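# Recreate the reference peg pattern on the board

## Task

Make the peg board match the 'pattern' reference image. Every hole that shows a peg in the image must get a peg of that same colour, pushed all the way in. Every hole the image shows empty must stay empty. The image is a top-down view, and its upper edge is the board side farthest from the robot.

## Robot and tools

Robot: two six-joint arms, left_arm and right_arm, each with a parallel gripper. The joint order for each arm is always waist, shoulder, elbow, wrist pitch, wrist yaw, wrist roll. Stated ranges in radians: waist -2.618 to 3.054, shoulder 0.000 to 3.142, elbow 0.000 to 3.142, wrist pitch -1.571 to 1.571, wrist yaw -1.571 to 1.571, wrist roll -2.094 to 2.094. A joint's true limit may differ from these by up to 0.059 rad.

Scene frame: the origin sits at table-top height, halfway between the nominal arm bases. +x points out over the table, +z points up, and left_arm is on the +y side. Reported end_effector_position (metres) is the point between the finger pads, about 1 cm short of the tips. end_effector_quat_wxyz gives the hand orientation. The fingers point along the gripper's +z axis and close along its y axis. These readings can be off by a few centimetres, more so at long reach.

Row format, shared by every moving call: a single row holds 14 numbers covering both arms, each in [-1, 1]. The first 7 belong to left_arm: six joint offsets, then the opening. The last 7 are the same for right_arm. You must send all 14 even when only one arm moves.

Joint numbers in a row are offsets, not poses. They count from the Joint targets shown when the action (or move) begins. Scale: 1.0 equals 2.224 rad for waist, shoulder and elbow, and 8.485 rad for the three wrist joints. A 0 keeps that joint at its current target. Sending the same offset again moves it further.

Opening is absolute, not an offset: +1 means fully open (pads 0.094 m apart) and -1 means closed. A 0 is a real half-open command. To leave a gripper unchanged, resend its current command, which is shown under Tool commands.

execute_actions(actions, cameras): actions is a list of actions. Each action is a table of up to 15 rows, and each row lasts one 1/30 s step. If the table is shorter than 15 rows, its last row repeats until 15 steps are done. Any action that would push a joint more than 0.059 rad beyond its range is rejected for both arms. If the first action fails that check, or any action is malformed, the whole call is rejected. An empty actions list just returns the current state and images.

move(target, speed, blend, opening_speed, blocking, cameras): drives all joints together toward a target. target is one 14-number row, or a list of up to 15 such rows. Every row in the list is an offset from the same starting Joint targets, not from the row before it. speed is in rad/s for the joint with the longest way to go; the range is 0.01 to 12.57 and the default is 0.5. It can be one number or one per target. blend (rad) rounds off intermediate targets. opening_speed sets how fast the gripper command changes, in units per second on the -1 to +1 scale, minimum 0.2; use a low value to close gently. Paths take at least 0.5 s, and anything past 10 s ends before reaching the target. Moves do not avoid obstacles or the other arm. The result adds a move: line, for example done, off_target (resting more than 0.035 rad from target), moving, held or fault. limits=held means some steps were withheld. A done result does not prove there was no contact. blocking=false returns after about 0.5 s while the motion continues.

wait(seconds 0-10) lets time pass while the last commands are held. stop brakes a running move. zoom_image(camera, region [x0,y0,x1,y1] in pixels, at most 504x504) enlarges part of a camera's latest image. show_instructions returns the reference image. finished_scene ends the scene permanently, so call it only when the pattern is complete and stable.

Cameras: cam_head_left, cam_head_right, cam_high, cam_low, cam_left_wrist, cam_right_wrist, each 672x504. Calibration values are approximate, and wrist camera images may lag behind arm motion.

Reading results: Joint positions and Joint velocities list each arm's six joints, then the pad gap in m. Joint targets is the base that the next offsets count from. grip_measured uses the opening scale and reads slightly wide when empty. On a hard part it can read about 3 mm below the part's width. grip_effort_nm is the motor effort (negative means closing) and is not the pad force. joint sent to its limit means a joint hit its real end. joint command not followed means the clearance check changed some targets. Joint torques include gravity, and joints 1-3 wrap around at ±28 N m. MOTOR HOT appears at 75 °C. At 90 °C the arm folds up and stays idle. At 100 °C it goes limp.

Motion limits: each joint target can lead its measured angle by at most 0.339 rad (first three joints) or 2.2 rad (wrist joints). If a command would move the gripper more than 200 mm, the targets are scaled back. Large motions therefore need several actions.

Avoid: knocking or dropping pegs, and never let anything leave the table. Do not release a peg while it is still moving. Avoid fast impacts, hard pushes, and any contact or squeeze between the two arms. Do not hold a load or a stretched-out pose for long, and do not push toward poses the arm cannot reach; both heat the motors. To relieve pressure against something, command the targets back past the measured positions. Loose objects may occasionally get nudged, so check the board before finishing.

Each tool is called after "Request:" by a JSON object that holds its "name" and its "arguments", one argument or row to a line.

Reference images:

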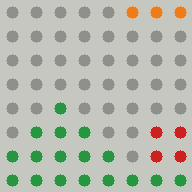

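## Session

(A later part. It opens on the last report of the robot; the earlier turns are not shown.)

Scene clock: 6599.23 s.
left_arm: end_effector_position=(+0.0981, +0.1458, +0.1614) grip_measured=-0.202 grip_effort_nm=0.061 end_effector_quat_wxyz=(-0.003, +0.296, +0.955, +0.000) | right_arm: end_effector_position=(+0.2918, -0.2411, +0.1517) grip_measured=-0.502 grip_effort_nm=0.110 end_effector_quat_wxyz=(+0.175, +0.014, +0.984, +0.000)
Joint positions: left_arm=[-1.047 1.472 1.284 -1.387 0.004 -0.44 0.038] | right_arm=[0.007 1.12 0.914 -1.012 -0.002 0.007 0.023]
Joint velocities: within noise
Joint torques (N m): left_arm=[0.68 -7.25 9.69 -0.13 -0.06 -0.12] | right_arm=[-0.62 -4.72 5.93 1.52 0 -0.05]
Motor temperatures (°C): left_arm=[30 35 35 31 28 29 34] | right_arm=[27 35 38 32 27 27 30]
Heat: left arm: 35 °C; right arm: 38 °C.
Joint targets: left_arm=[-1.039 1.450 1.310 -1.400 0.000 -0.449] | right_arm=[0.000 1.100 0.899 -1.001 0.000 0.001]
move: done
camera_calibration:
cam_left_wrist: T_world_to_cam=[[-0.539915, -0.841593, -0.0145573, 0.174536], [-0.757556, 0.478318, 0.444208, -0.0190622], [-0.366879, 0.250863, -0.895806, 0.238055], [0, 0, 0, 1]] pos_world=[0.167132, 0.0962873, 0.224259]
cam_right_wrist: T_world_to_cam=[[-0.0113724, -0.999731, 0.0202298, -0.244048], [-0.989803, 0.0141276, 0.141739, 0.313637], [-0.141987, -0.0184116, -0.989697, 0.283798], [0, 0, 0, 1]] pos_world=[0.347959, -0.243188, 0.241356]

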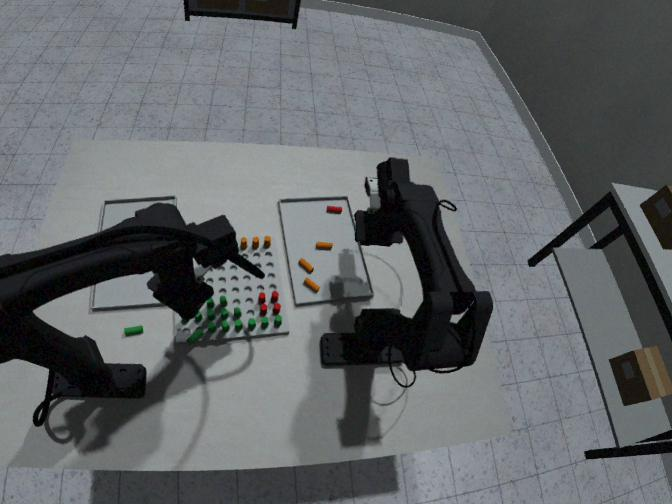

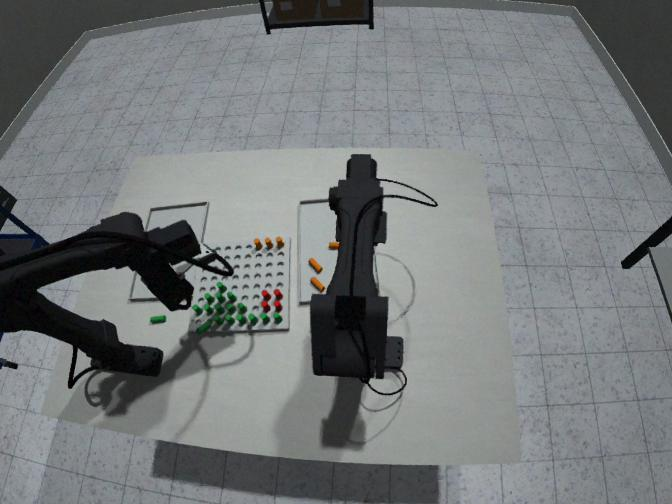

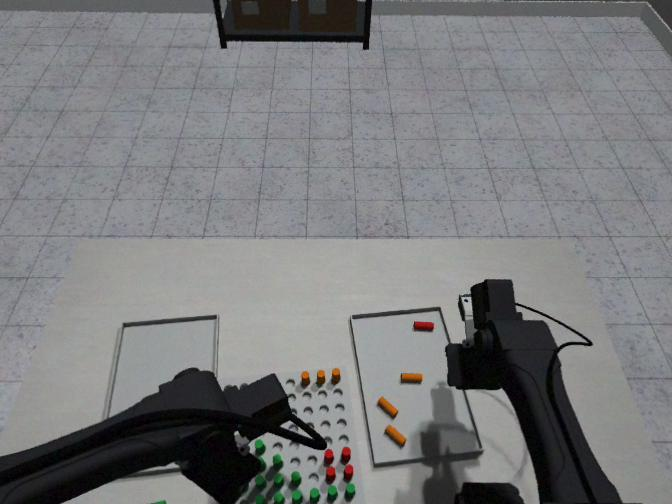

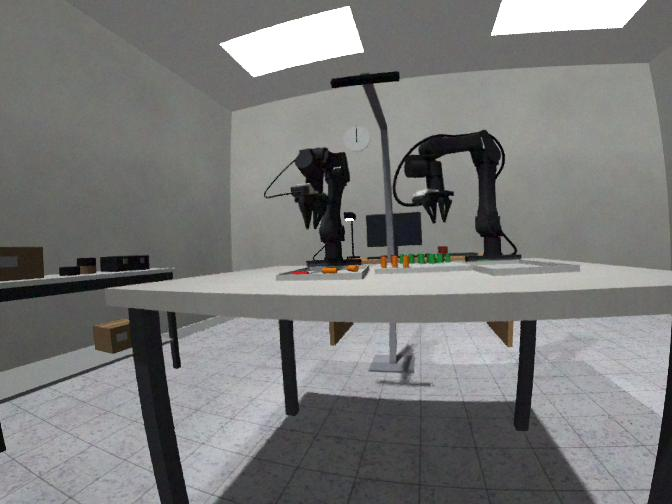

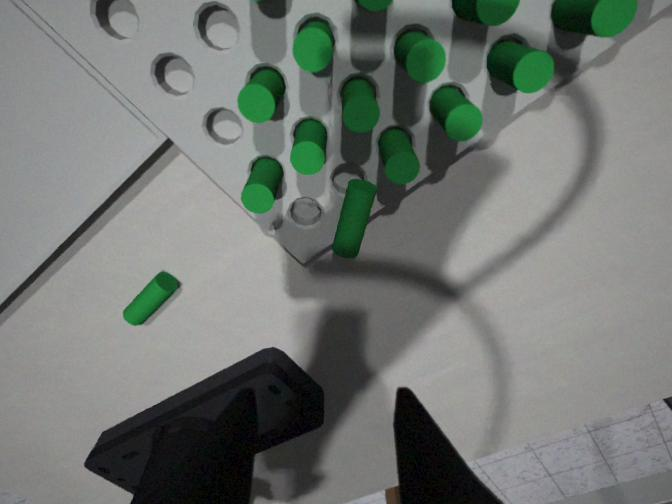

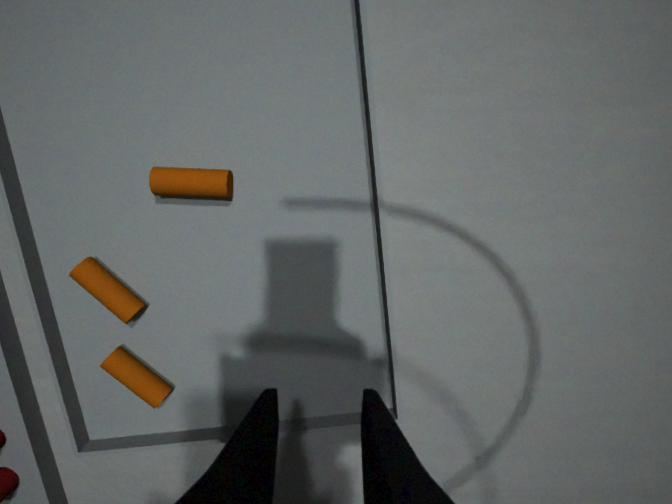

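Request:
{"name": "move", "arguments": {
  "target": [0.467,-0.157,-0.185,0.047,0,0.053,-0.2,0,0,0,0,0,0,-0.5],
  "speed": 0.6,
  "cameras": ["cam_left_wrist","cam_head_left","cam_high"]
}}

Request:
{"name": "zoom_image", "arguments": {
  "camera": "cam_high",
  "region": [200, 400, 370, 504]
}}

Request:
{"name": "zoom_image", "arguments": {
  "camera": "cam_head_left",
  "region": [110, 280, 250, 370]
}}

Scene clock: 6634.93 s.
left_arm: end_effector_position=(+0.2140, +0.3574, +0.1450) grip_measured=-0.201 grip_effort_nm=0.051 end_effector_quat_wxyz=(+0.168, -0.005, +0.986, -0.002) | right_arm: end_effector_position=(+0.2918, -0.2411, +0.1517) grip_measured=-0.502 grip_effort_nm=0.115 end_effector_quat_wxyz=(+0.175, +0.014, +0.984, +0.000)
Joint positions: left_arm=[-0.005 1.122 0.912 -1.023 0.003 -0.01 0.038] | right_arm=[0.007 1.12 0.914 -1.012 -0.002 0.007 0.023]
Joint velocities: within noise
Joint torques (N m): left_arm=[0.4 -4.52 6.48 0.9 -0.03 0.11] | right_arm=[-0.64 -4.77 5.91 1.52 0.01 -0.05]
Motor temperatures (°C): left_arm=[30 35 37 31 28 29 33] | right_arm=[27 35 38 32 27 27 30]
Heat: left arm: 37 °C; right arm: 38 °C.
Joint targets: left_arm=[0.000 1.101 0.899 -1.001 0.000 0.001] | right_arm=[0.000 1.100 0.899 -1.001 0.000 0.001]
move: done
camera_calibration:
cam_left_wrist: T_world_to_cam=[[0.0436819, -0.999045, 0.000802539, 0.344123], [-0.992232, -0.0432903, 0.11663, 0.258972], [-0.116484, -0.00589091, -0.993175, 0.265202], [0, 0, 0, 1]] pos_world=[0.27282, 0.356567, 0.232912]
Images, in order (width x height): cam_head_left 672x504, cam_high 672x504, cam_left_wrist 672x504.

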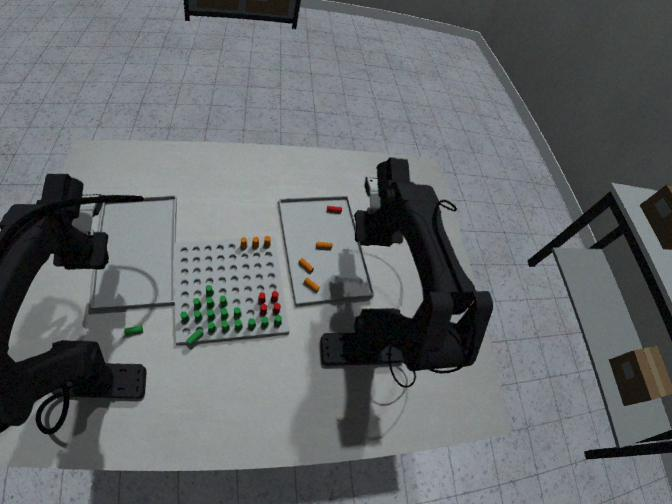

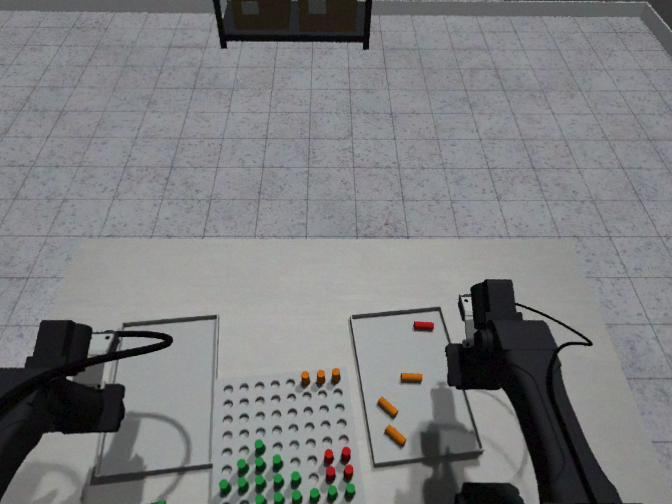

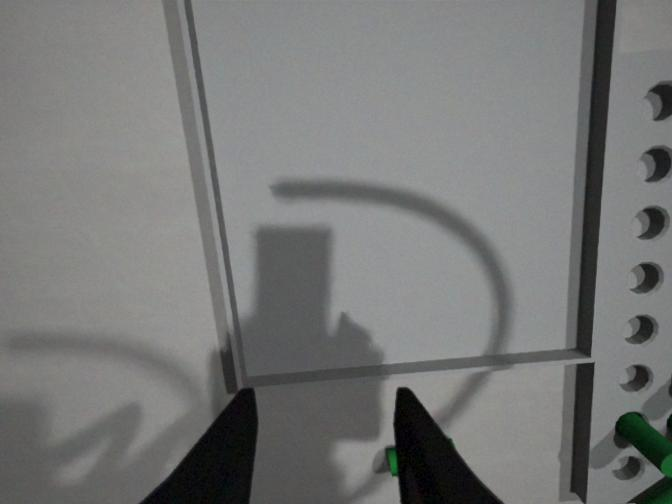

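Scaled by 2.965 from the camera's 672x504 image, which has a finer 960x720 frame.

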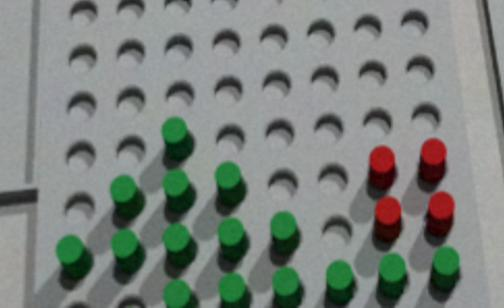

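Scaled by 3.600 from the camera's 672x504 image, which has a finer 960x720 frame.

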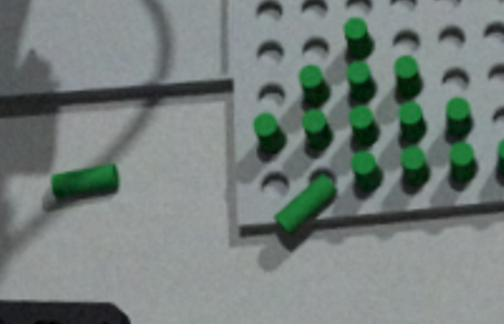

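Request:
{"name": "move", "arguments": {
  "target": [
    [-0.4604,0.1,0.1311,-0.06,0.0084,-0.0293,-0.2,0,0,0,0,0,0,-0.5],
    [-0.4604,0.2244,0.1311,-0.0488,0.0084,-0.0293,-0.2,0,0,0,0,0,0,-0.5]
  ],
  "speed": 0.6,
  "cameras": ["cam_left_wrist"]
}}

Scene clock: 6677.77 s.
left_arm: end_effector_position=(+0.0726, +0.1790, +0.1135) grip_measured=-0.201 grip_effort_nm=0.071 end_effector_quat_wxyz=(-0.135, +0.370, +0.917, +0.059) | right_arm: end_effector_position=(+0.2918, -0.2411, +0.1517) grip_measured=-0.502 grip_effort_nm=0.115 end_effector_quat_wxyz=(+0.175, +0.014, +0.984, +0.000)
Joint positions: left_arm=[-1.02 1.593 1.167 -1.434 0.063 -0.239 0.038] | right_arm=[0.007 1.12 0.914 -1.012 -0.002 0.007 0.023]
Joint velocities: within noise
Joint torques (N m): left_arm=[-0.47 -5.45 8.76 -0.42 0.13 -0.13] | right_arm=[-0.62 -4.74 5.91 1.53 0 -0.05]
Motor temperatures (°C): left_arm=[30 34 36 32 28 29 33] | right_arm=[27 35 38 32 27 27 30]
Heat: left arm: 36 °C; right arm: 38 °C.
Joint targets: left_arm=[-1.024 1.600 1.191 -1.415 0.071 -0.248] | right_arm=[0.000 1.100 0.899 -1.001 0.000 0.001]
move: done
camera_calibration:
cam_left_wrist: T_world_to_cam=[[-0.676429, -0.735785, -0.0326231, 0.180992], [-0.553539, 0.478668, 0.681521, -0.0747748], [-0.485837, 0.479059, -0.731071, 0.12665], [0, 0, 0, 1]] pos_world=[0.142569, 0.108291, 0.149455]
Images, in order (width x height): cam_left_wrist 672x504.

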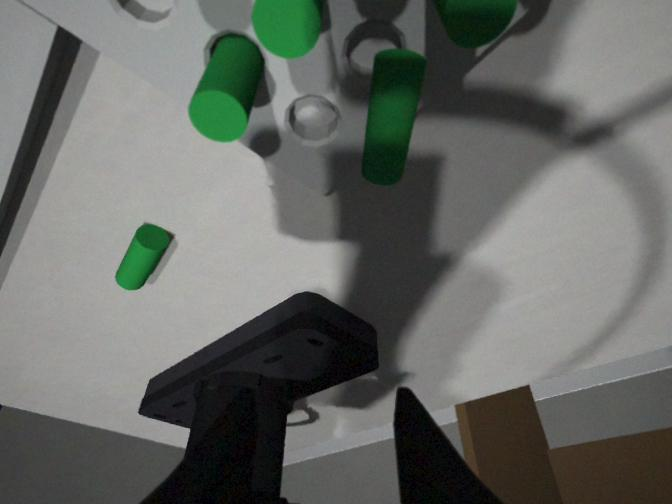

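Request:
{"name": "move", "arguments": {
  "target": [-0.0027,0.0726,-0.0116,0.0219,0.0004,-0.0012,-0.2,0,0,0,0,0,0,-0.5],
  "speed": 0.25,
  "cameras": ["cam_left_wrist"]
}}

Scene clock: 6701.10 s.
left_arm: end_effector_position=(+0.0916, +0.1465, +0.0699) grip_measured=-0.201 grip_effort_nm=0.056 end_effector_quat_wxyz=(-0.123, +0.368, +0.920, +0.051) | right_arm: end_effector_position=(+0.2918, -0.2411, +0.1517) grip_measured=-0.502 grip_effort_nm=0.110 end_effector_quat_wxyz=(+0.175, +0.014, +0.984, +0.000)
Joint positions: left_arm=[-1.024 1.748 1.167 -1.25 0.064 -0.249 0.038] | right_arm=[0.007 1.12 0.914 -1.012 -0.002 0.007 0.023]
Joint velocities: within noise
Joint torques (N m): left_arm=[-0.39 -6 6.06 -0.37 0.12 -0.07] | right_arm=[-0.62 -4.75 5.93 1.52 0.01 -0.04]
Motor temperatures (°C): left_arm=[30 34 36 31 28 29 33] | right_arm=[27 35 38 32 27 27 30]
Heat: left arm: 36 °C; right arm: 38 °C.
Joint targets: left_arm=[-1.030 1.762 1.165 -1.229 0.074 -0.258] | right_arm=[0.000 1.100 0.899 -1.001 0.000 0.001]
move: done
camera_calibration:
cam_left_wrist: T_world_to_cam=[[-0.671015, -0.740962, -0.0267352, 0.168295], [-0.568452, 0.490971, 0.660159, -0.0179597], [-0.476026, 0.458174, -0.75065, 0.123009], [0, 0, 0, 1]] pos_world=[0.161275, 0.0771587, 0.108692]
Images, in order (width x height): cam_left_wrist 672x504.

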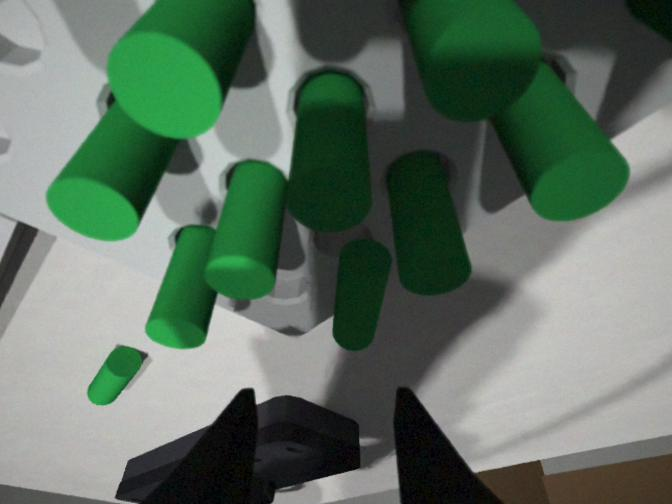

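Request:
{"name": "move", "arguments": {
  "target": [
    [0,-0.0674,0,-0.0177,0,0,-0.2,0,0,0,0,0,0,-0.5],
    [-0.0301,-0.0951,-0.0866,0.0269,-0.0087,-0.0057,-0.2,0,0,0,0,0,0,-0.5]
  ],
  "speed": 0.3,
  "cameras": ["cam_left_wrist"]
}}

Scene clock: 6727.67 s.
left_arm: end_effector_position=(+0.0880, +0.1376, +0.0617) grip_measured=-0.201 grip_effort_nm=0.056 end_effector_quat_wxyz=(-0.023, +0.384, +0.923, +0.010) | right_arm: end_effector_position=(+0.2918, -0.2411, +0.1517) grip_measured=-0.502 grip_effort_nm=0.105 end_effector_quat_wxyz=(+0.175, +0.014, +0.984, +0.000)
Joint positions: left_arm=[-1.091 1.581 0.984 -1.022 0.014 -0.297 0.038] | right_arm=[0.007 1.12 0.914 -1.012 -0.002 0.007 0.023]
Joint velocities: within noise
Joint torques (N m): left_arm=[-0.36 -8.91 5.53 0.09 -0.1 -0.1] | right_arm=[-0.62 -4.75 5.93 1.52 0 -0.05]
Motor temperatures (°C): left_arm=[30 35 35 31 28 29 32] | right_arm=[27 35 38 32 27 27 30]
Heat: left arm: 35 °C; right arm: 38 °C.
Joint targets: left_arm=[-1.097 1.550 0.972 -1.001 0.000 -0.306] | right_arm=[0.000 1.100 0.899 -1.001 0.000 0.001]
move: done
camera_calibration:
cam_left_wrist: T_world_to_cam=[[-0.687418, -0.726043, -0.0178105, 0.157968], [-0.641417, 0.595426, 0.483788, -0.00725335], [-0.340646, 0.343989, -0.875004, 0.130767], [0, 0, 0, 1]] pos_world=[0.148483, 0.0740282, 0.120744]
Images, in order (width x height): cam_left_wrist 672x504.

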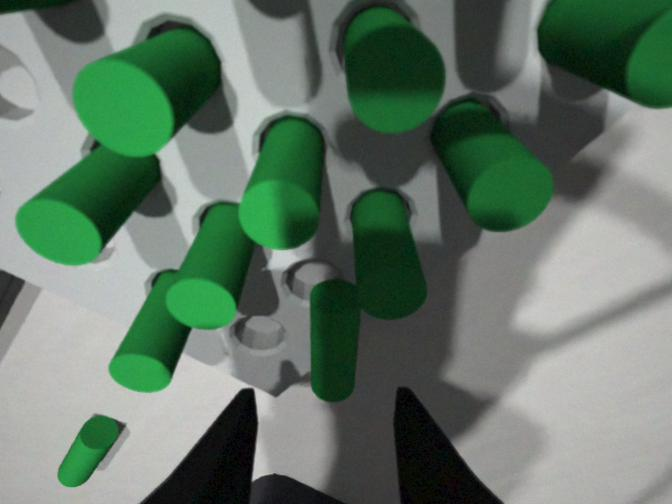

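Request:
{"name": "move", "arguments": {
  "target": [-0.0018,0.0286,-0.049,0.0203,0,0,-0.2,0,0,0,0,0,0,-0.5],
  "speed": 0.15,
  "cameras": ["cam_left_wrist"]
}}

Scene clock: 6738.83 s.
left_arm: end_effector_position=(+0.0886, +0.1353, +0.0315) grip_measured=-0.201 grip_effort_nm=0.056 end_effector_quat_wxyz=(-0.007, +0.385, +0.923, -0.003) | right_arm: end_effector_position=(+0.2918, -0.2411, +0.1517) grip_measured=-0.502 grip_effort_nm=0.110 end_effector_quat_wxyz=(+0.175, +0.014, +0.984, +0.000)
Joint positions: left_arm=[-1.094 1.6 0.874 -0.851 0.014 -0.298 0.038] | right_arm=[0.007 1.12 0.914 -1.012 -0.002 0.007 0.023]
Joint velocities: within noise
Joint torques (N m): left_arm=[-0.64 -4.74 5.27 0.2 -0.12 -0.14] | right_arm=[-0.62 -4.75 5.93 1.53 0.01 -0.05]
Motor temperatures (°C): left_arm=[30 36 35 31 28 29 32] | right_arm=[27 35 38 32 27 27 30]
Heat: left arm: 36 °C; right arm: 38 °C.
Joint targets: left_arm=[-1.101 1.614 0.863 -0.829 0.001 -0.306] | right_arm=[0.000 1.100 0.899 -1.001 0.000 0.001]
move: done
camera_calibration:
cam_left_wrist: T_world_to_cam=[[-0.688611, -0.725117, -0.004606, 0.155794], [-0.649479, 0.613932, 0.448625, 0.00836094], [-0.322478, 0.31192, -0.893708, 0.10854], [0, 0, 0, 1]] pos_world=[0.147713, 0.0739796, 0.0939702]
Images, in order (width x height): cam_left_wrist 672x504.

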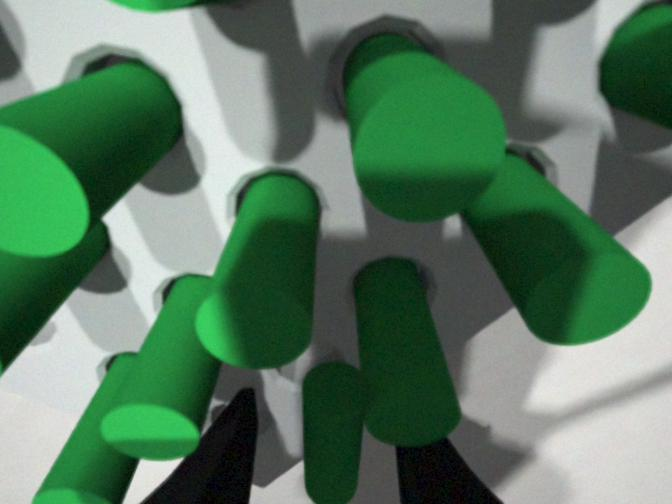

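Request:
{"name": "move", "arguments": {
  "target": [0,0,0,0,0,0,-0.9,0,0,0,0,0,0,-0.5],
  "opening_speed": 0.6,
  "cameras": ["cam_left_wrist"]
}}

Scene clock: 6744.23 s.
left_arm: end_effector_position=(+0.0887, +0.1351, +0.0315) grip_measured=-0.687 grip_effort_nm=-1.048 end_effector_quat_wxyz=(-0.006, +0.385, +0.923, -0.004) | right_arm: end_effector_position=(+0.2918, -0.2411, +0.1517) grip_measured=-0.502 grip_effort_nm=0.115 end_effector_quat_wxyz=(+0.175, +0.014, +0.984, +0.000)
Joint positions: left_arm=[-1.094 1.6 0.874 -0.849 0.014 -0.298 0.015] | right_arm=[0.007 1.12 0.914 -1.012 -0.002 0.007 0.023]
Joint velocities: within noise
Joint torques (N m): left_arm=[-0.61 -4.83 5.41 0.18 -0.13 -0.1] | right_arm=[-0.64 -4.75 5.91 1.52 0 -0.05]
Motor temperatures (°C): left_arm=[30 35 35 31 28 29 32] | right_arm=[27 35 38 32 27 27 30]
Heat: left arm: 35 °C; right arm: 38 °C.
Joint targets: left_arm=[-1.101 1.614 0.863 -0.829 0.001 -0.306] | right_arm=[0.000 1.100 0.899 -1.001 0.000 0.001]
move: done
camera_calibration:
cam_left_wrist: T_world_to_cam=[[-0.688366, -0.725351, -0.00427865, 0.155667], [-0.649956, 0.614175, 0.4476, 0.00865512], [-0.322039, 0.310894, -0.894223, 0.108783], [0, 0, 0, 1]] pos_world=[0.147814, 0.0737776, 0.094068]
Images, in order (width x height): cam_left_wrist 672x504.

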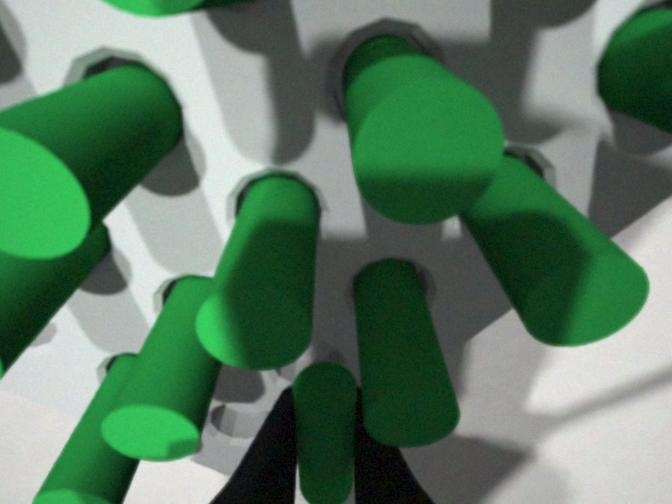

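Request:
{"name": "move", "arguments": {
  "target": [
    [0,-0.0288,0.0796,-0.0278,0,0,-0.9,0,0,0,0,0,0,-0.5],
    [0,-0.0737,0.201,-0.0673,0,0,-0.9,0,0,0,0,0,0,-0.5],
    [0.4501,-0.0737,0.201,-0.0673,0,0.0361,-0.9,0,0,0,0,0,0,-0.5],
    [0.4501,0.0274,0.2067,-0.0459,0,0.0361,-0.9,0,0,0,0,0,0,-0.5]
  ],
  "speed": 0.6,
  "cameras": ["cam_left_wrist"]
}}

Request:
{"name": "move", "arguments": {
  "target": [0,0.0508,-0.1213,0.0443,0,0,-0.9,0,0,0,0,0,0,-0.5],
  "speed": 0.2,
  "cameras": ["cam_left_wrist"]
}}

Scene clock: 6769.73 s.
left_arm: end_effector_position=(+0.2579, +0.3294, +0.1146) grip_measured=-0.687 grip_effort_nm=-1.038 end_effector_quat_wxyz=(-0.022, +0.042, +0.999, -0.002) | right_arm: end_effector_position=(+0.2918, -0.2411, +0.1517) grip_measured=-0.502 grip_effort_nm=0.115 end_effector_quat_wxyz=(+0.175, +0.014, +0.984, +0.000)
Joint positions: left_arm=[-0.101 1.669 1.294 -1.239 0.006 -0.011 0.015] | right_arm=[0.007 1.12 0.914 -1.012 -0.002 0.007 0.023]
Joint velocities: within noise
Joint torques (N m): left_arm=[0.06 -6.82 9.77 0.12 -0.04 0.13] | right_arm=[-0.62 -4.78 5.91 1.52 0.01 -0.04]
Motor temperatures (°C): left_arm=[30 34 35 31 28 29 33] | right_arm=[27 35 38 32 27 27 30]
Heat: left arm: 35 °C; right arm: 38 °C.
Joint targets: left_arm=[-0.100 1.675 1.323 -1.218 0.001 0.000] | right_arm=[0.000 1.100 0.899 -1.001 0.000 0.001]
move: done
camera_calibration:
cam_left_wrist: T_world_to_cam=[[-0.0541958, -0.998466, -0.0113114, 0.340704], [-0.877418, 0.0422118, 0.477865, 0.205619], [-0.476655, 0.0358231, -0.87836, 0.305838], [0, 0, 0, 1]] pos_world=[0.344658, 0.320546, 0.174232]
Images, in order (width x height): cam_left_wrist 672x504.

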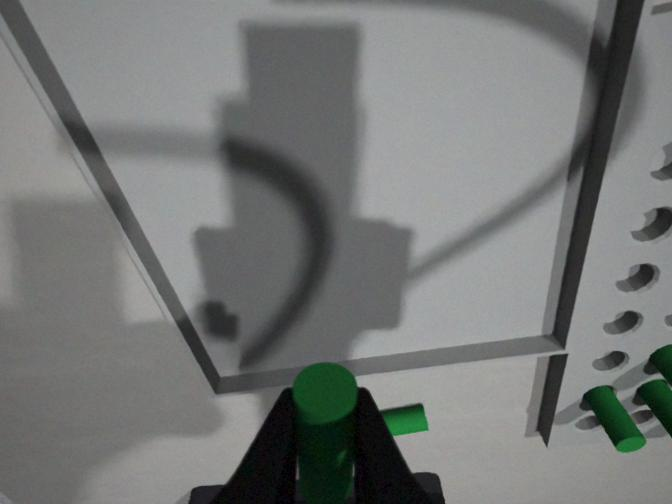

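Scene clock: 6772.23 s.
left_arm: end_effector_position=(+0.2700, +0.3283, +0.0303) grip_measured=-0.687 grip_effort_nm=-1.048 end_effector_quat_wxyz=(-0.001, +0.042, +0.999, -0.003) | right_arm: end_effector_position=(+0.2918, -0.2411, +0.1517) grip_measured=-0.502 grip_effort_nm=0.110 end_effector_quat_wxyz=(+0.175, +0.014, +0.984, +0.000)
Joint positions: left_arm=[-0.101 1.772 1.063 -0.864 0.006 -0.011 0.015] | right_arm=[0.007 1.12 0.914 -1.012 -0.002 0.007 0.023]
Joint velocities: within noise
Joint torques (N m): left_arm=[-0.01 -6.39 5.41 0.19 -0.05 0.13] | right_arm=[-0.62 -4.75 5.93 1.53 0 -0.04]
Motor temperatures (°C): left_arm=[30 34 35 31 28 29 33] | right_arm=[27 35 38 32 27 27 30]
Heat: left arm: 35 °C; right arm: 38 °C.
Joint targets: left_arm=[-0.100 1.788 1.053 -0.843 0.001 0.000] | right_arm=[0.000 1.100 0.899 -1.001 0.000 0.001]
move: done
camera_calibration:
cam_left_wrist: T_world_to_cam=[[-0.0538061, -0.998505, -0.00967404, 0.339125], [-0.896278, 0.0440219, 0.441301, 0.262163], [-0.440216, 0.0324154, -0.897307, 0.229427], [0, 0, 0, 1]] pos_world=[0.354215, 0.31964, 0.0934539]
Images, in order (width x height): cam_left_wrist 672x504.

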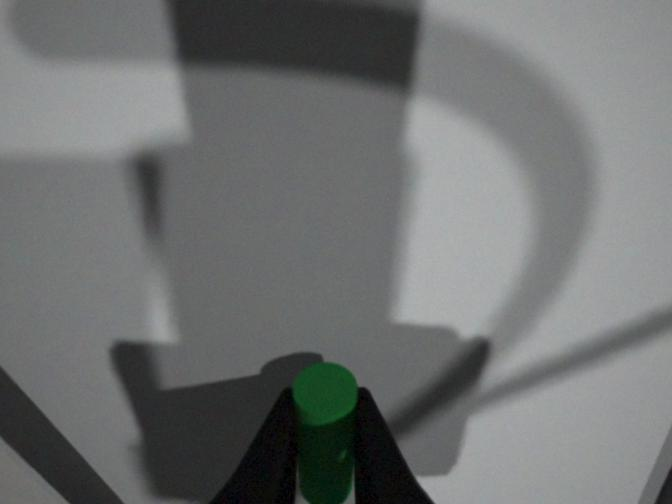

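Request:
{"name": "move", "arguments": {
  "target": [0,0.0096,-0.0121,0.0057,0,0,-0.9,0,0,0,0,0,0,-0.5],
  "speed": 0.05,
  "cameras": ["cam_left_wrist"]
}}

Scene clock: 6779.47 s.
left_arm: end_effector_position=(+0.2701, +0.3283, +0.0217) grip_measured=-0.687 grip_effort_nm=-1.043 end_effector_quat_wxyz=(+0.000, +0.042, +0.999, -0.003) | right_arm: end_effector_position=(+0.2918, -0.2411, +0.1517) grip_measured=-0.502 grip_effort_nm=0.110 end_effector_quat_wxyz=(+0.175, +0.014, +0.984, +0.000)
Joint positions: left_arm=[-0.101 1.787 1.043 -0.828 0.006 -0.011 0.015] | right_arm=[0.007 1.12 0.914 -1.012 -0.002 0.007 0.023]
Joint velocities: within noise
Joint torques (N m): left_arm=[0.2 -5.83 4.75 0.33 -0.06 0.15] | right_arm=[-0.64 -4.75 5.91 1.52 0.01 -0.05]
Motor temperatures (°C): left_arm=[30 34 35 31 28 29 33] | right_arm=[27 35 38 32 27 27 30]
Heat: left arm: 35 °C; right arm: 38 °C.
Joint targets: left_arm=[-0.100 1.809 1.026 -0.794 0.001 0.000] | right_arm=[0.000 1.100 0.899 -1.001 0.000 0.001]
move: done
camera_calibration:
cam_left_wrist: T_world_to_cam=[[-0.0537832, -0.998507, -0.00953019, 0.33903], [-0.896928, 0.0441125, 0.43997, 0.266277], [-0.438893, 0.0322109, -0.897962, 0.221584], [0, 0, 0, 1]] pos_world=[0.354318, 0.31964, 0.0850512]
Images, in order (width x height): cam_left_wrist 672x504.

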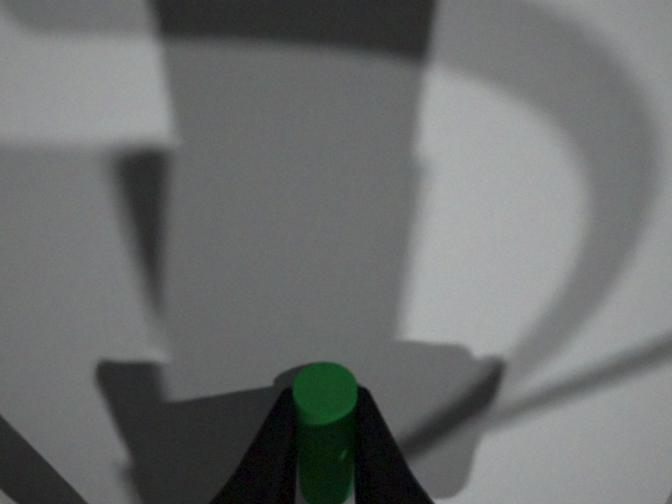

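Request:
{"name": "move", "arguments": {
  "target": [
    [0,-0.0055,0.0065,-0.003,0,0,-0.9,0,0,0,0,0,0,-0.5],
    [0,-0.0055,0.0065,-0.003,0,0,-0.2,0,0,0,0,0,0,-0.5]
  ],
  "speed": 0.1,
  "opening_speed": 1.0,
  "cameras": []
}}

Request:
{"name": "move", "arguments": {
  "target": [
    [0,-0.07,0,-0.0182,0,0,-0.2,0,0,0,0,0,0,-0.5],
    [0,0.068,0.1617,-0.0549,0,0,-0.2,0,0,0,0,0,0,-0.5]
  ],
  "speed": 0.5,
  "cameras": ["cam_left_wrist"]
}}

Scene clock: 6797.63 s.
left_arm: end_effector_position=(+0.2701, +0.3283, +0.0217) grip_measured=-0.202 grip_effort_nm=0.056 end_effector_quat_wxyz=(+0.000, +0.042, +0.999, -0.003) | right_arm: end_effector_position=(+0.2918, -0.2411, +0.1517) grip_measured=-0.502 grip_effort_nm=0.115 end_effector_quat_wxyz=(+0.175, +0.014, +0.984, +0.000)
Joint positions: left_arm=[-0.101 1.787 1.043 -0.828 0.006 -0.011 0.038] | right_arm=[0.007 1.12 0.914 -1.012 -0.002 0.007 0.023]
Joint velocities: within noise
Joint torques (N m): left_arm=[0.16 -6.78 5.96 0.06 -0.07 0.14] | right_arm=[-0.61 -4.75 5.96 1.52 0 -0.04]
Motor temperatures (°C): left_arm=[30 34 35 31 28 29 34] | right_arm=[27 35 38 32 27 27 30]
Heat: left arm: 35 °C; right arm: 38 °C.
Joint targets: left_arm=[-0.100 1.797 1.041 -0.820 0.001 0.000] | right_arm=[0.000 1.100 0.899 -1.001 0.000 0.001]
move: done
No camera images: "cameras" was empty.

Scene clock: 6799.53 s.
left_arm: end_effector_position=(+0.2616, +0.3291, +0.0626) grip_measured=-0.202 grip_effort_nm=0.056 end_effector_quat_wxyz=(-0.129, +0.041, +0.991, +0.004) | right_arm: end_effector_position=(+0.2918, -0.2411, +0.1517) grip_measured=-0.502 grip_effort_nm=0.110 end_effector_quat_wxyz=(+0.175, +0.014, +0.984, +0.000)
Joint positions: left_arm=[-0.101 1.929 1.373 -1.272 0.006 -0.011 0.038] | right_arm=[0.007 1.12 0.914 -1.012 -0.002 0.007 0.023]
Joint velocities: within noise
Joint torques (N m): left_arm=[0.03 -7.47 8.9 -0.64 -0.05 0.11] | right_arm=[-0.65 -4.77 5.93 1.52 0 -0.04]
Motor temperatures (°C): left_arm=[30 34 35 31 28 29 34] | right_arm=[27 35 38 32 27 27 30]
Heat: left arm: 35 °C; right arm: 38 °C.
Joint targets: left_arm=[-0.100 1.948 1.400 -1.286 0.001 0.000] | right_arm=[0.000 1.100 0.899 -1.001 0.000 0.001]
move: done
camera_calibration:
cam_left_wrist: T_world_to_cam=[[-0.0579761, -0.998124, -0.0196544, 0.341396], [-0.755975, 0.0310354, 0.653864, 0.194625], [-0.652028, 0.0527667, -0.756357, 0.2946], [0, 0, 0, 1]] pos_world=[0.359012, 0.31917, 0.102275]
Images, in order (width x height): cam_left_wrist 672x504.

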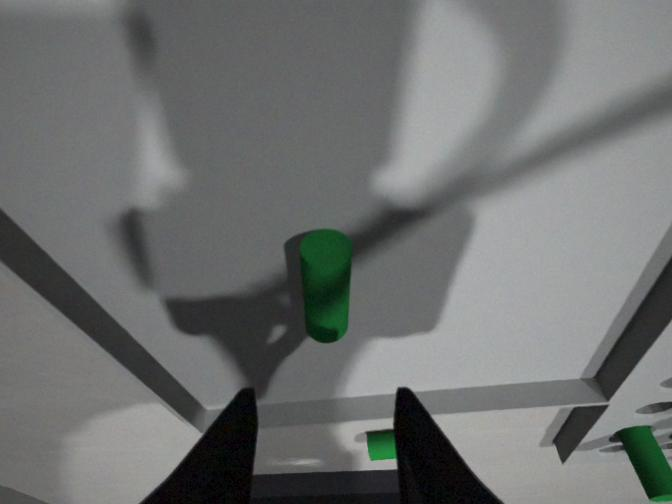

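Request:
{"name": "move", "arguments": {
  "target": [
    [0,0.0513,-0.0153,0.016,0,0,-0.2,0,0,0,0,0,0,-0.5],
    [0,0.0513,-0.0153,0.016,0,0,-0.9,0,0,0,0,0,0,-0.5]
  ],
  "speed": 0.2,
  "opening_speed": 0.8,
  "cameras": ["cam_left_wrist"]
}}

Scene clock: 6808.97 s.
left_arm: end_effector_position=(+0.2759, +0.3277, +0.0245) grip_measured=-0.693 grip_effort_nm=-1.053 end_effector_quat_wxyz=(-0.134, +0.041, +0.990, +0.004) | right_arm: end_effector_position=(+0.2918, -0.2411, +0.1517) grip_measured=-0.502 grip_effort_nm=0.110 end_effector_quat_wxyz=(+0.175, +0.014, +0.984, +0.000)
Joint positions: left_arm=[-0.101 2.043 1.373 -1.169 0.006 -0.011 0.014] | right_arm=[0.007 1.12 0.914 -1.012 -0.002 0.007 0.023]
Joint velocities: within noise
Joint torques (N m): left_arm=[-0.05 -8.13 5.34 -0.33 -0.07 0.11] | right_arm=[-0.62 -4.75 5.94 1.52 0 -0.04]
Motor temperatures (°C): left_arm=[30 35 36 31 28 29 33] | right_arm=[27 35 38 32 27 27 30]
Heat: left arm: 36 °C; right arm: 38 °C.
Joint targets: left_arm=[-0.100 2.062 1.366 -1.150 0.001 0.000] | right_arm=[0.000 1.100 0.899 -1.001 0.000 0.001]
move: done
camera_calibration:
cam_left_wrist: T_world_to_cam=[[-0.0581749, -0.998106, -0.0200269, 0.340178], [-0.748965, 0.0303724, 0.661913, 0.228548], [-0.660051, 0.0535061, -0.749313, 0.277006], [0, 0, 0, 1]] pos_world=[0.373802, 0.317771, 0.0630979]
Images, in order (width x height): cam_left_wrist 672x504.

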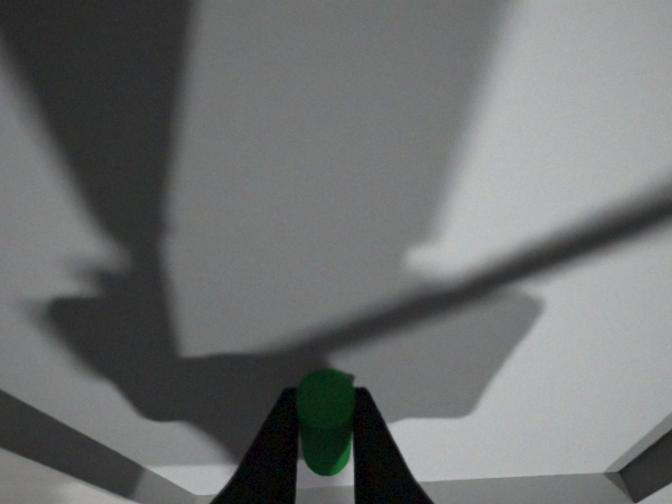

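Request:
{"name": "move", "arguments": {
  "target": [
    [0,-0.1124,0,-0.0247,0,0,-0.9,0,0,0,0,0,0,-0.5],
    [0.009,-0.2977,-0.2095,0.1709,0,0,-0.9,0,0,0,0,0,0,-0.5],
    [0.009,-0.0607,-0.415,0.2751,0,0,-0.9,0,0,0,0,0,0,-0.5],
    [0.009,-0.0247,-0.415,0.2845,0,0,-0.9,0,0,0,0,0,0,-0.5]
  ],
  "speed": [0.5,0.8,0.5,0.2],
  "cameras": ["cam_left_wrist"]
}}

Request:
{"name": "move", "arguments": {
  "target": [0,0.013,0,0.0034,0,0,-0.9,0,0,0,0,0,0,-0.5],
  "speed": 0.05,
  "cameras": ["cam_left_wrist","cam_low"]
}}

Request:
{"name": "zoom_image", "arguments": {
  "camera": "cam_low",
  "region": [380, 200, 560, 300]
}}

Scene clock: 6826.07 s.
left_arm: end_effector_position=(+0.4051, +0.3219, +0.0586) grip_measured=-0.693 grip_effort_nm=-1.048 end_effector_quat_wxyz=(+0.592, +0.032, +0.805, -0.028) | right_arm: end_effector_position=(+0.2918, -0.2411, +0.1517) grip_measured=-0.502 grip_effort_nm=0.105 end_effector_quat_wxyz=(+0.175, +0.014, +0.984, +0.000)
Joint positions: left_arm=[-0.086 1.987 0.45 1.236 0.006 -0.006 0.014] | right_arm=[0.007 1.12 0.914 -1.012 -0.002 0.007 0.023]
Joint velocities: within noise
Joint torques (N m): left_arm=[0.46 -5.9 3.48 2.02 -0.06 0.07] | right_arm=[-0.62 -4.74 5.94 1.53 0 -0.05]
Motor temperatures (°C): left_arm=[30 35 35 32 28 29 34] | right_arm=[27 35 38 32 27 27 30]
Heat: left arm: 35 °C; right arm: 38 °C.
Joint targets: left_arm=[-0.080 2.007 0.443 1.264 0.001 0.000] | right_arm=[0.000 1.100 0.899 -1.001 0.000 0.001]
move: done
camera_calibration:
cam_left_wrist: T_world_to_cam=[[-0.0600557, -0.997678, 0.032126, 0.34008], [-0.687069, 0.0179687, -0.72637, 0.363168], [0.724106, -0.0656954, -0.686553, -0.137912], [0, 0, 0, 1]] pos_world=[0.369808, 0.323705, 0.158185]
Images, in order (width x height): cam_left_wrist 672x504.

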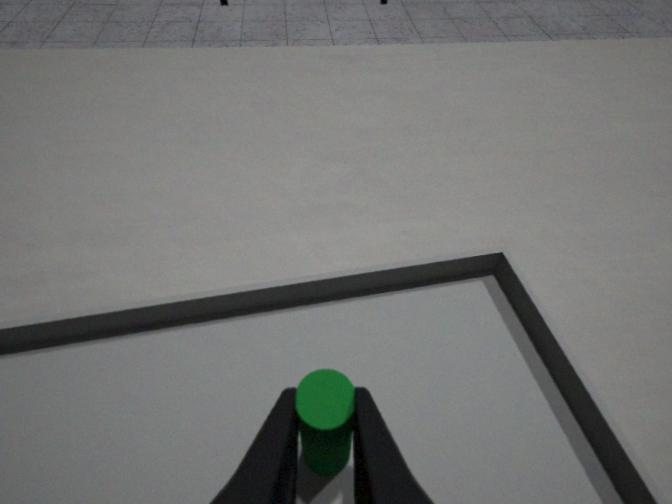

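Scene clock: 6826.97 s.
left_arm: end_effector_position=(+0.4062, +0.3218, +0.0580) grip_measured=-0.693 grip_effort_nm=-1.033 end_effector_quat_wxyz=(+0.599, +0.032, +0.800, -0.028) | right_arm: end_effector_position=(+0.2918, -0.2411, +0.1517) grip_measured=-0.502 grip_effort_nm=0.115 end_effector_quat_wxyz=(+0.175, +0.014, +0.984, +0.000)
Joint positions: left_arm=[-0.086 2.013 0.45 1.278 0.006 -0.006 0.014] | right_arm=[0.007 1.12 0.914 -1.012 -0.002 0.007 0.023]
Joint velocities: within noise
Joint torques (N m): left_arm=[0.62 -5.86 3.29 1.88 -0.03 0.08] | right_arm=[-0.62 -4.74 5.93 1.52 0 -0.05]
Motor temperatures (°C): left_arm=[30 35 35 32 28 29 34] | right_arm=[27 35 38 32 27 27 30]
Heat: left arm: 35 °C; right arm: 38 °C.
Joint targets: left_arm=[-0.080 2.036 0.443 1.293 0.001 0.000] | right_arm=[0.000 1.100 0.899 -1.001 0.000 0.001]
move: done
camera_calibration:
cam_left_wrist: T_world_to_cam=[[-0.0607169, -0.997638, 0.0321076, 0.340316], [-0.674848, 0.0173282, -0.737753, 0.359402], [0.735455, -0.0664619, -0.674307, -0.144183], [0, 0, 0, 1]] pos_world=[0.369245, 0.323702, 0.156999]
Images, in order (width x height): cam_low 672x504, cam_left_wrist 672x504.

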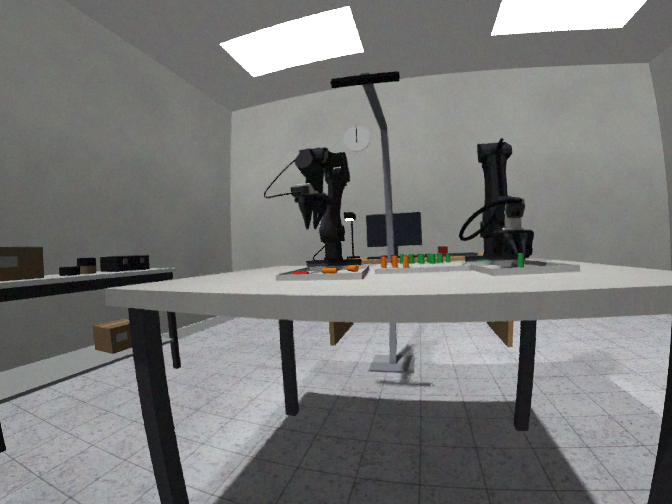

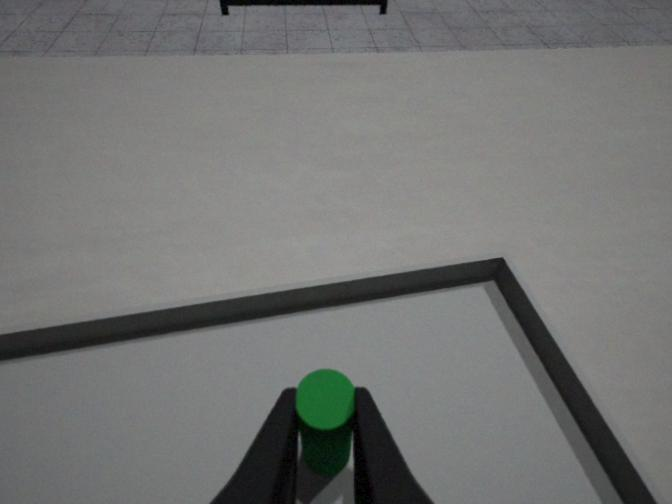

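Scaled by 2.800 from the camera's 672x504 image, which has a finer 960x720 frame.

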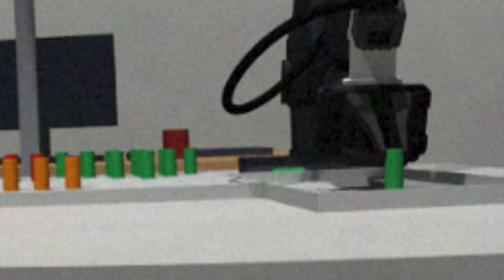

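Request:
{"name": "move", "arguments": {
  "target": [0,0.0135,0,0.0028,0,0,-0.9,0,0,0,0,0,0,-0.5],
  "speed": 0.05,
  "cameras": []
}}

Request:
{"name": "move", "arguments": {
  "target": [0,0.0135,0,0.0028,0,0,-0.9,0,0,0,0,0,0,-0.5],
  "speed": 0.05,
  "cameras": ["cam_low"]
}}

Request:
{"name": "zoom_image", "arguments": {
  "camera": "cam_low",
  "region": [460, 230, 560, 290]
}}

Scene clock: 6844.27 s.
left_arm: end_effector_position=(+0.4071, +0.3217, +0.0572) grip_measured=-0.693 grip_effort_nm=-1.043 end_effector_quat_wxyz=(+0.605, +0.032, +0.795, -0.029) | right_arm: end_effector_position=(+0.2918, -0.2411, +0.1517) grip_measured=-0.502 grip_effort_nm=0.110 end_effector_quat_wxyz=(+0.175, +0.014, +0.984, +0.000)
Joint positions: left_arm=[-0.086 2.04 0.45 1.321 0.006 -0.006 0.014] | right_arm=[0.007 1.12 0.914 -1.012 -0.002 0.007 0.023]
Joint velocities: within noise
Joint torques (N m): left_arm=[0.44 -5.56 3.08 1.72 -0.05 0.04] | right_arm=[-0.62 -4.72 5.93 1.52 0 -0.05]
Motor temperatures (°C): left_arm=[30 34 34 34 28 29 34] | right_arm=[27 35 38 32 27 27 30]
Heat: left arm: 34 °C; right arm: 38 °C.
Joint targets: left_arm=[-0.080 2.066 0.443 1.317 0.001 0.000] | right_arm=[0.000 1.100 0.899 -1.001 0.000 0.001]
move: done
No camera images: "cameras" was empty.

Scene clock: 6845.17 s.
left_arm: end_effector_position=(+0.4078, +0.3216, +0.0566) grip_measured=-0.693 grip_effort_nm=-1.057 end_effector_quat_wxyz=(+0.612, +0.032, +0.790, -0.029) | right_arm: end_effector_position=(+0.2918, -0.2411, +0.1517) grip_measured=-0.502 grip_effort_nm=0.110 end_effector_quat_wxyz=(+0.175, +0.014, +0.984, +0.000)
Joint positions: left_arm=[-0.086 2.066 0.45 1.364 0.006 -0.005 0.014] | right_arm=[0.007 1.12 0.914 -1.012 -0.002 0.007 0.023]
Joint velocities: within noise
Joint torques (N m): left_arm=[0.53 -5.18 2.92 1.53 -0.06 0.05] | right_arm=[-0.61 -4.75 5.93 1.52 0 -0.05]
Motor temperatures (°C): left_arm=[30 34 34 34 28 29 34] | right_arm=[27 35 38 32 27 27 30]
Heat: left arm: 34 °C; right arm: 38 °C.
Joint targets: left_arm=[-0.080 2.096 0.443 1.340 0.001 0.000] | right_arm=[0.000 1.100 0.899 -1.001 0.000 0.001]
move: done
Images, in order (width x height): cam_low 672x504.

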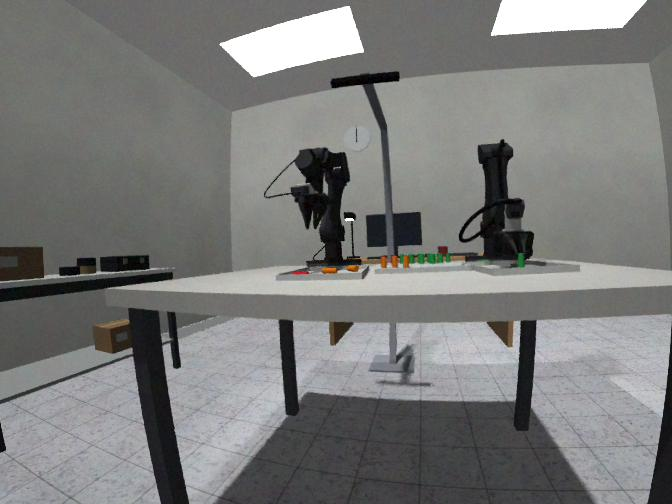

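Scaled by 5.040 from the camera's 672x504 image, which has a finer 960x720 frame.

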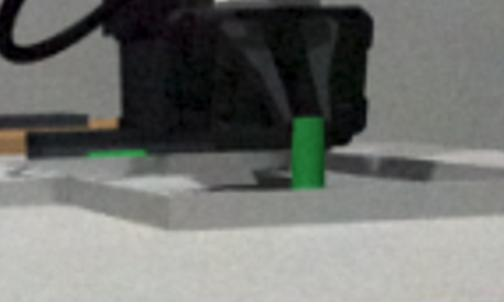

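Request:
{"name": "move", "arguments": {
  "target": [
    [0,-0.0105,0,-0.0015,0,0,-0.9,0,0,0,0,0,0,-0.5],
    [0,-0.0105,0,-0.0015,0,0,-0.3,0,0,0,0,0,0,-0.5]
  ],
  "speed": 0.1,
  "opening_speed": 1.0,
  "cameras": ["cam_left_wrist"]
}}

Request:
{"name": "zoom_image", "arguments": {
  "camera": "cam_left_wrist",
  "region": [220, 320, 430, 504]
}}

Scene clock: 6865.03 s.
left_arm: end_effector_position=(+0.4059, +0.3218, +0.0498) grip_measured=-0.301 grip_effort_nm=0.066 end_effector_quat_wxyz=(+0.601, +0.032, +0.798, -0.028) | right_arm: end_effector_position=(+0.2918, -0.2411, +0.1517) grip_measured=-0.502 grip_effort_nm=0.105 end_effector_quat_wxyz=(+0.175, +0.014, +0.984, +0.000)
Joint positions: left_arm=[-0.086 2.066 0.45 1.336 0.006 -0.005 0.033] | right_arm=[0.007 1.12 0.914 -1.012 -0.002 0.007 0.023]
Joint velocities: within noise
Joint torques (N m): left_arm=[0.62 -7.34 2.99 1.63 -0.07 0.04] | right_arm=[-0.59 -4.75 5.91 1.52 0 -0.04]
Motor temperatures (°C): left_arm=[30 33 34 35 28 29 34] | right_arm=[27 35 38 32 27 27 30]
Heat: left arm: 35 °C; right arm: 38 °C.
Joint targets: left_arm=[-0.080 2.073 0.443 1.328 0.001 0.000] | right_arm=[0.000 1.100 0.899 -1.001 0.000 0.001]
move: done; target 2's new numbers were sent with left_arm's wrist pitch 0.037 rad from that target
camera_calibration:
cam_left_wrist: T_world_to_cam=[[-0.061288, -0.997647, 0.0307159, 0.340867], [-0.671584, 0.0184523, -0.740698, 0.351614], [0.738389, -0.0660243, -0.671135, -0.151038], [0, 0, 0, 1]] pos_world=[0.368554, 0.323604, 0.148603]
Images, in order (width x height): cam_left_wrist 672x504.

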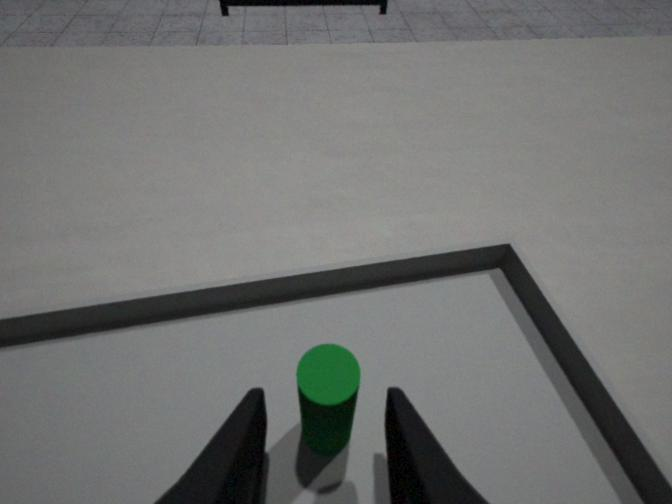

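Scaled by 2.400 from the camera's 672x504 image, which has a finer 960x720 frame.

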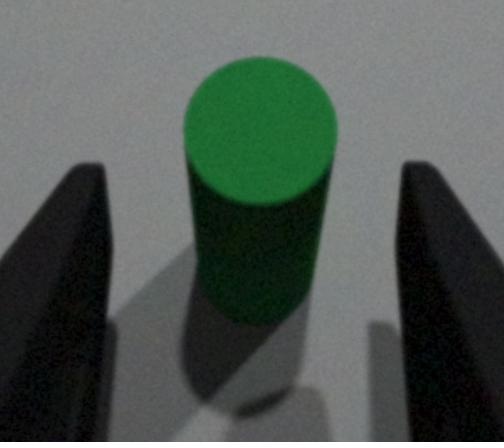

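Request:
{"name": "move", "arguments": {
  "target": [
    [0,0,0,0,0,0,0,0,0,0,0,0,0,-0.5],
    [0,-0.2248,0.0764,-0.0672,0,0,0,0,0,0,0,0,0,-0.5],
    [0.0049,0.1174,0.7851,-0.3247,0,0,0,0,0,0,0,0,0,-0.5]
  ],
  "speed": [0.3,0.35,0.7],
  "opening_speed": 1.5,
  "cameras": ["cam_left_wrist"]
}}

Scene clock: 6879.17 s.
left_arm: end_effector_position=(+0.4236, +0.3254, +0.1054) grip_measured=-0.001 grip_effort_nm=0.066 end_effector_quat_wxyz=(+0.005, +0.032, +0.999, -0.003) | right_arm: end_effector_position=(+0.2918, -0.2411, +0.1517) grip_measured=-0.502 grip_effort_nm=0.110 end_effector_quat_wxyz=(+0.175, +0.014, +0.984, +0.000)
Joint positions: left_arm=[-0.075 2.305 2.159 -1.414 0.006 -0.005 0.047] | right_arm=[0.007 1.12 0.914 -1.012 -0.002 0.007 0.023]
Joint velocities: within noise
Joint torques (N m): left_arm=[0.46 -10.62 10.22 -0.13 -0.06 0.01] | right_arm=[-0.64 -4.74 5.96 1.52 0 -0.05]
Motor temperatures (°C): left_arm=[30 34 35 35 28 29 33] | right_arm=[27 35 38 32 27 27 30]
Heat: left arm: 35 °C; right arm: 38 °C.
Joint targets: left_arm=[-0.069 2.334 2.190 -1.427 0.001 0.000] | right_arm=[0.000 1.100 0.899 -1.001 0.000 0.001]
move: done
camera_calibration:
cam_left_wrist: T_world_to_cam=[[-0.0341888, -0.999373, -0.00916033, 0.337098], [-0.902617, 0.026941, 0.4296, 0.376389], [-0.429084, 0.0229558, -0.902973, 0.363509], [0, 0, 0, 1]] pos_world=[0.507236, 0.318402, 0.16963]
Images, in order (width x height): cam_left_wrist 672x504.

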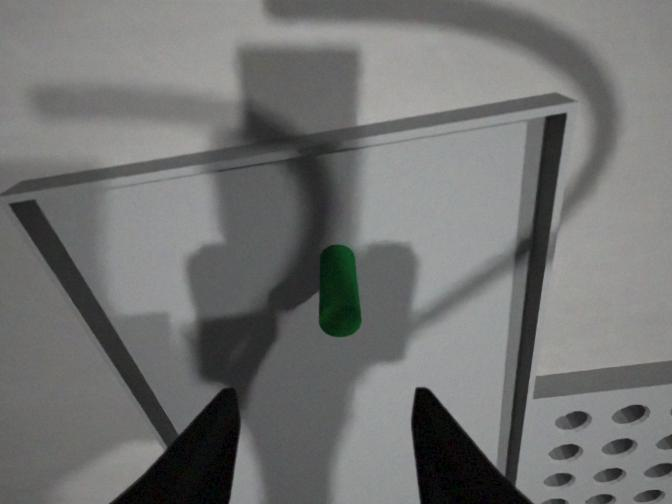

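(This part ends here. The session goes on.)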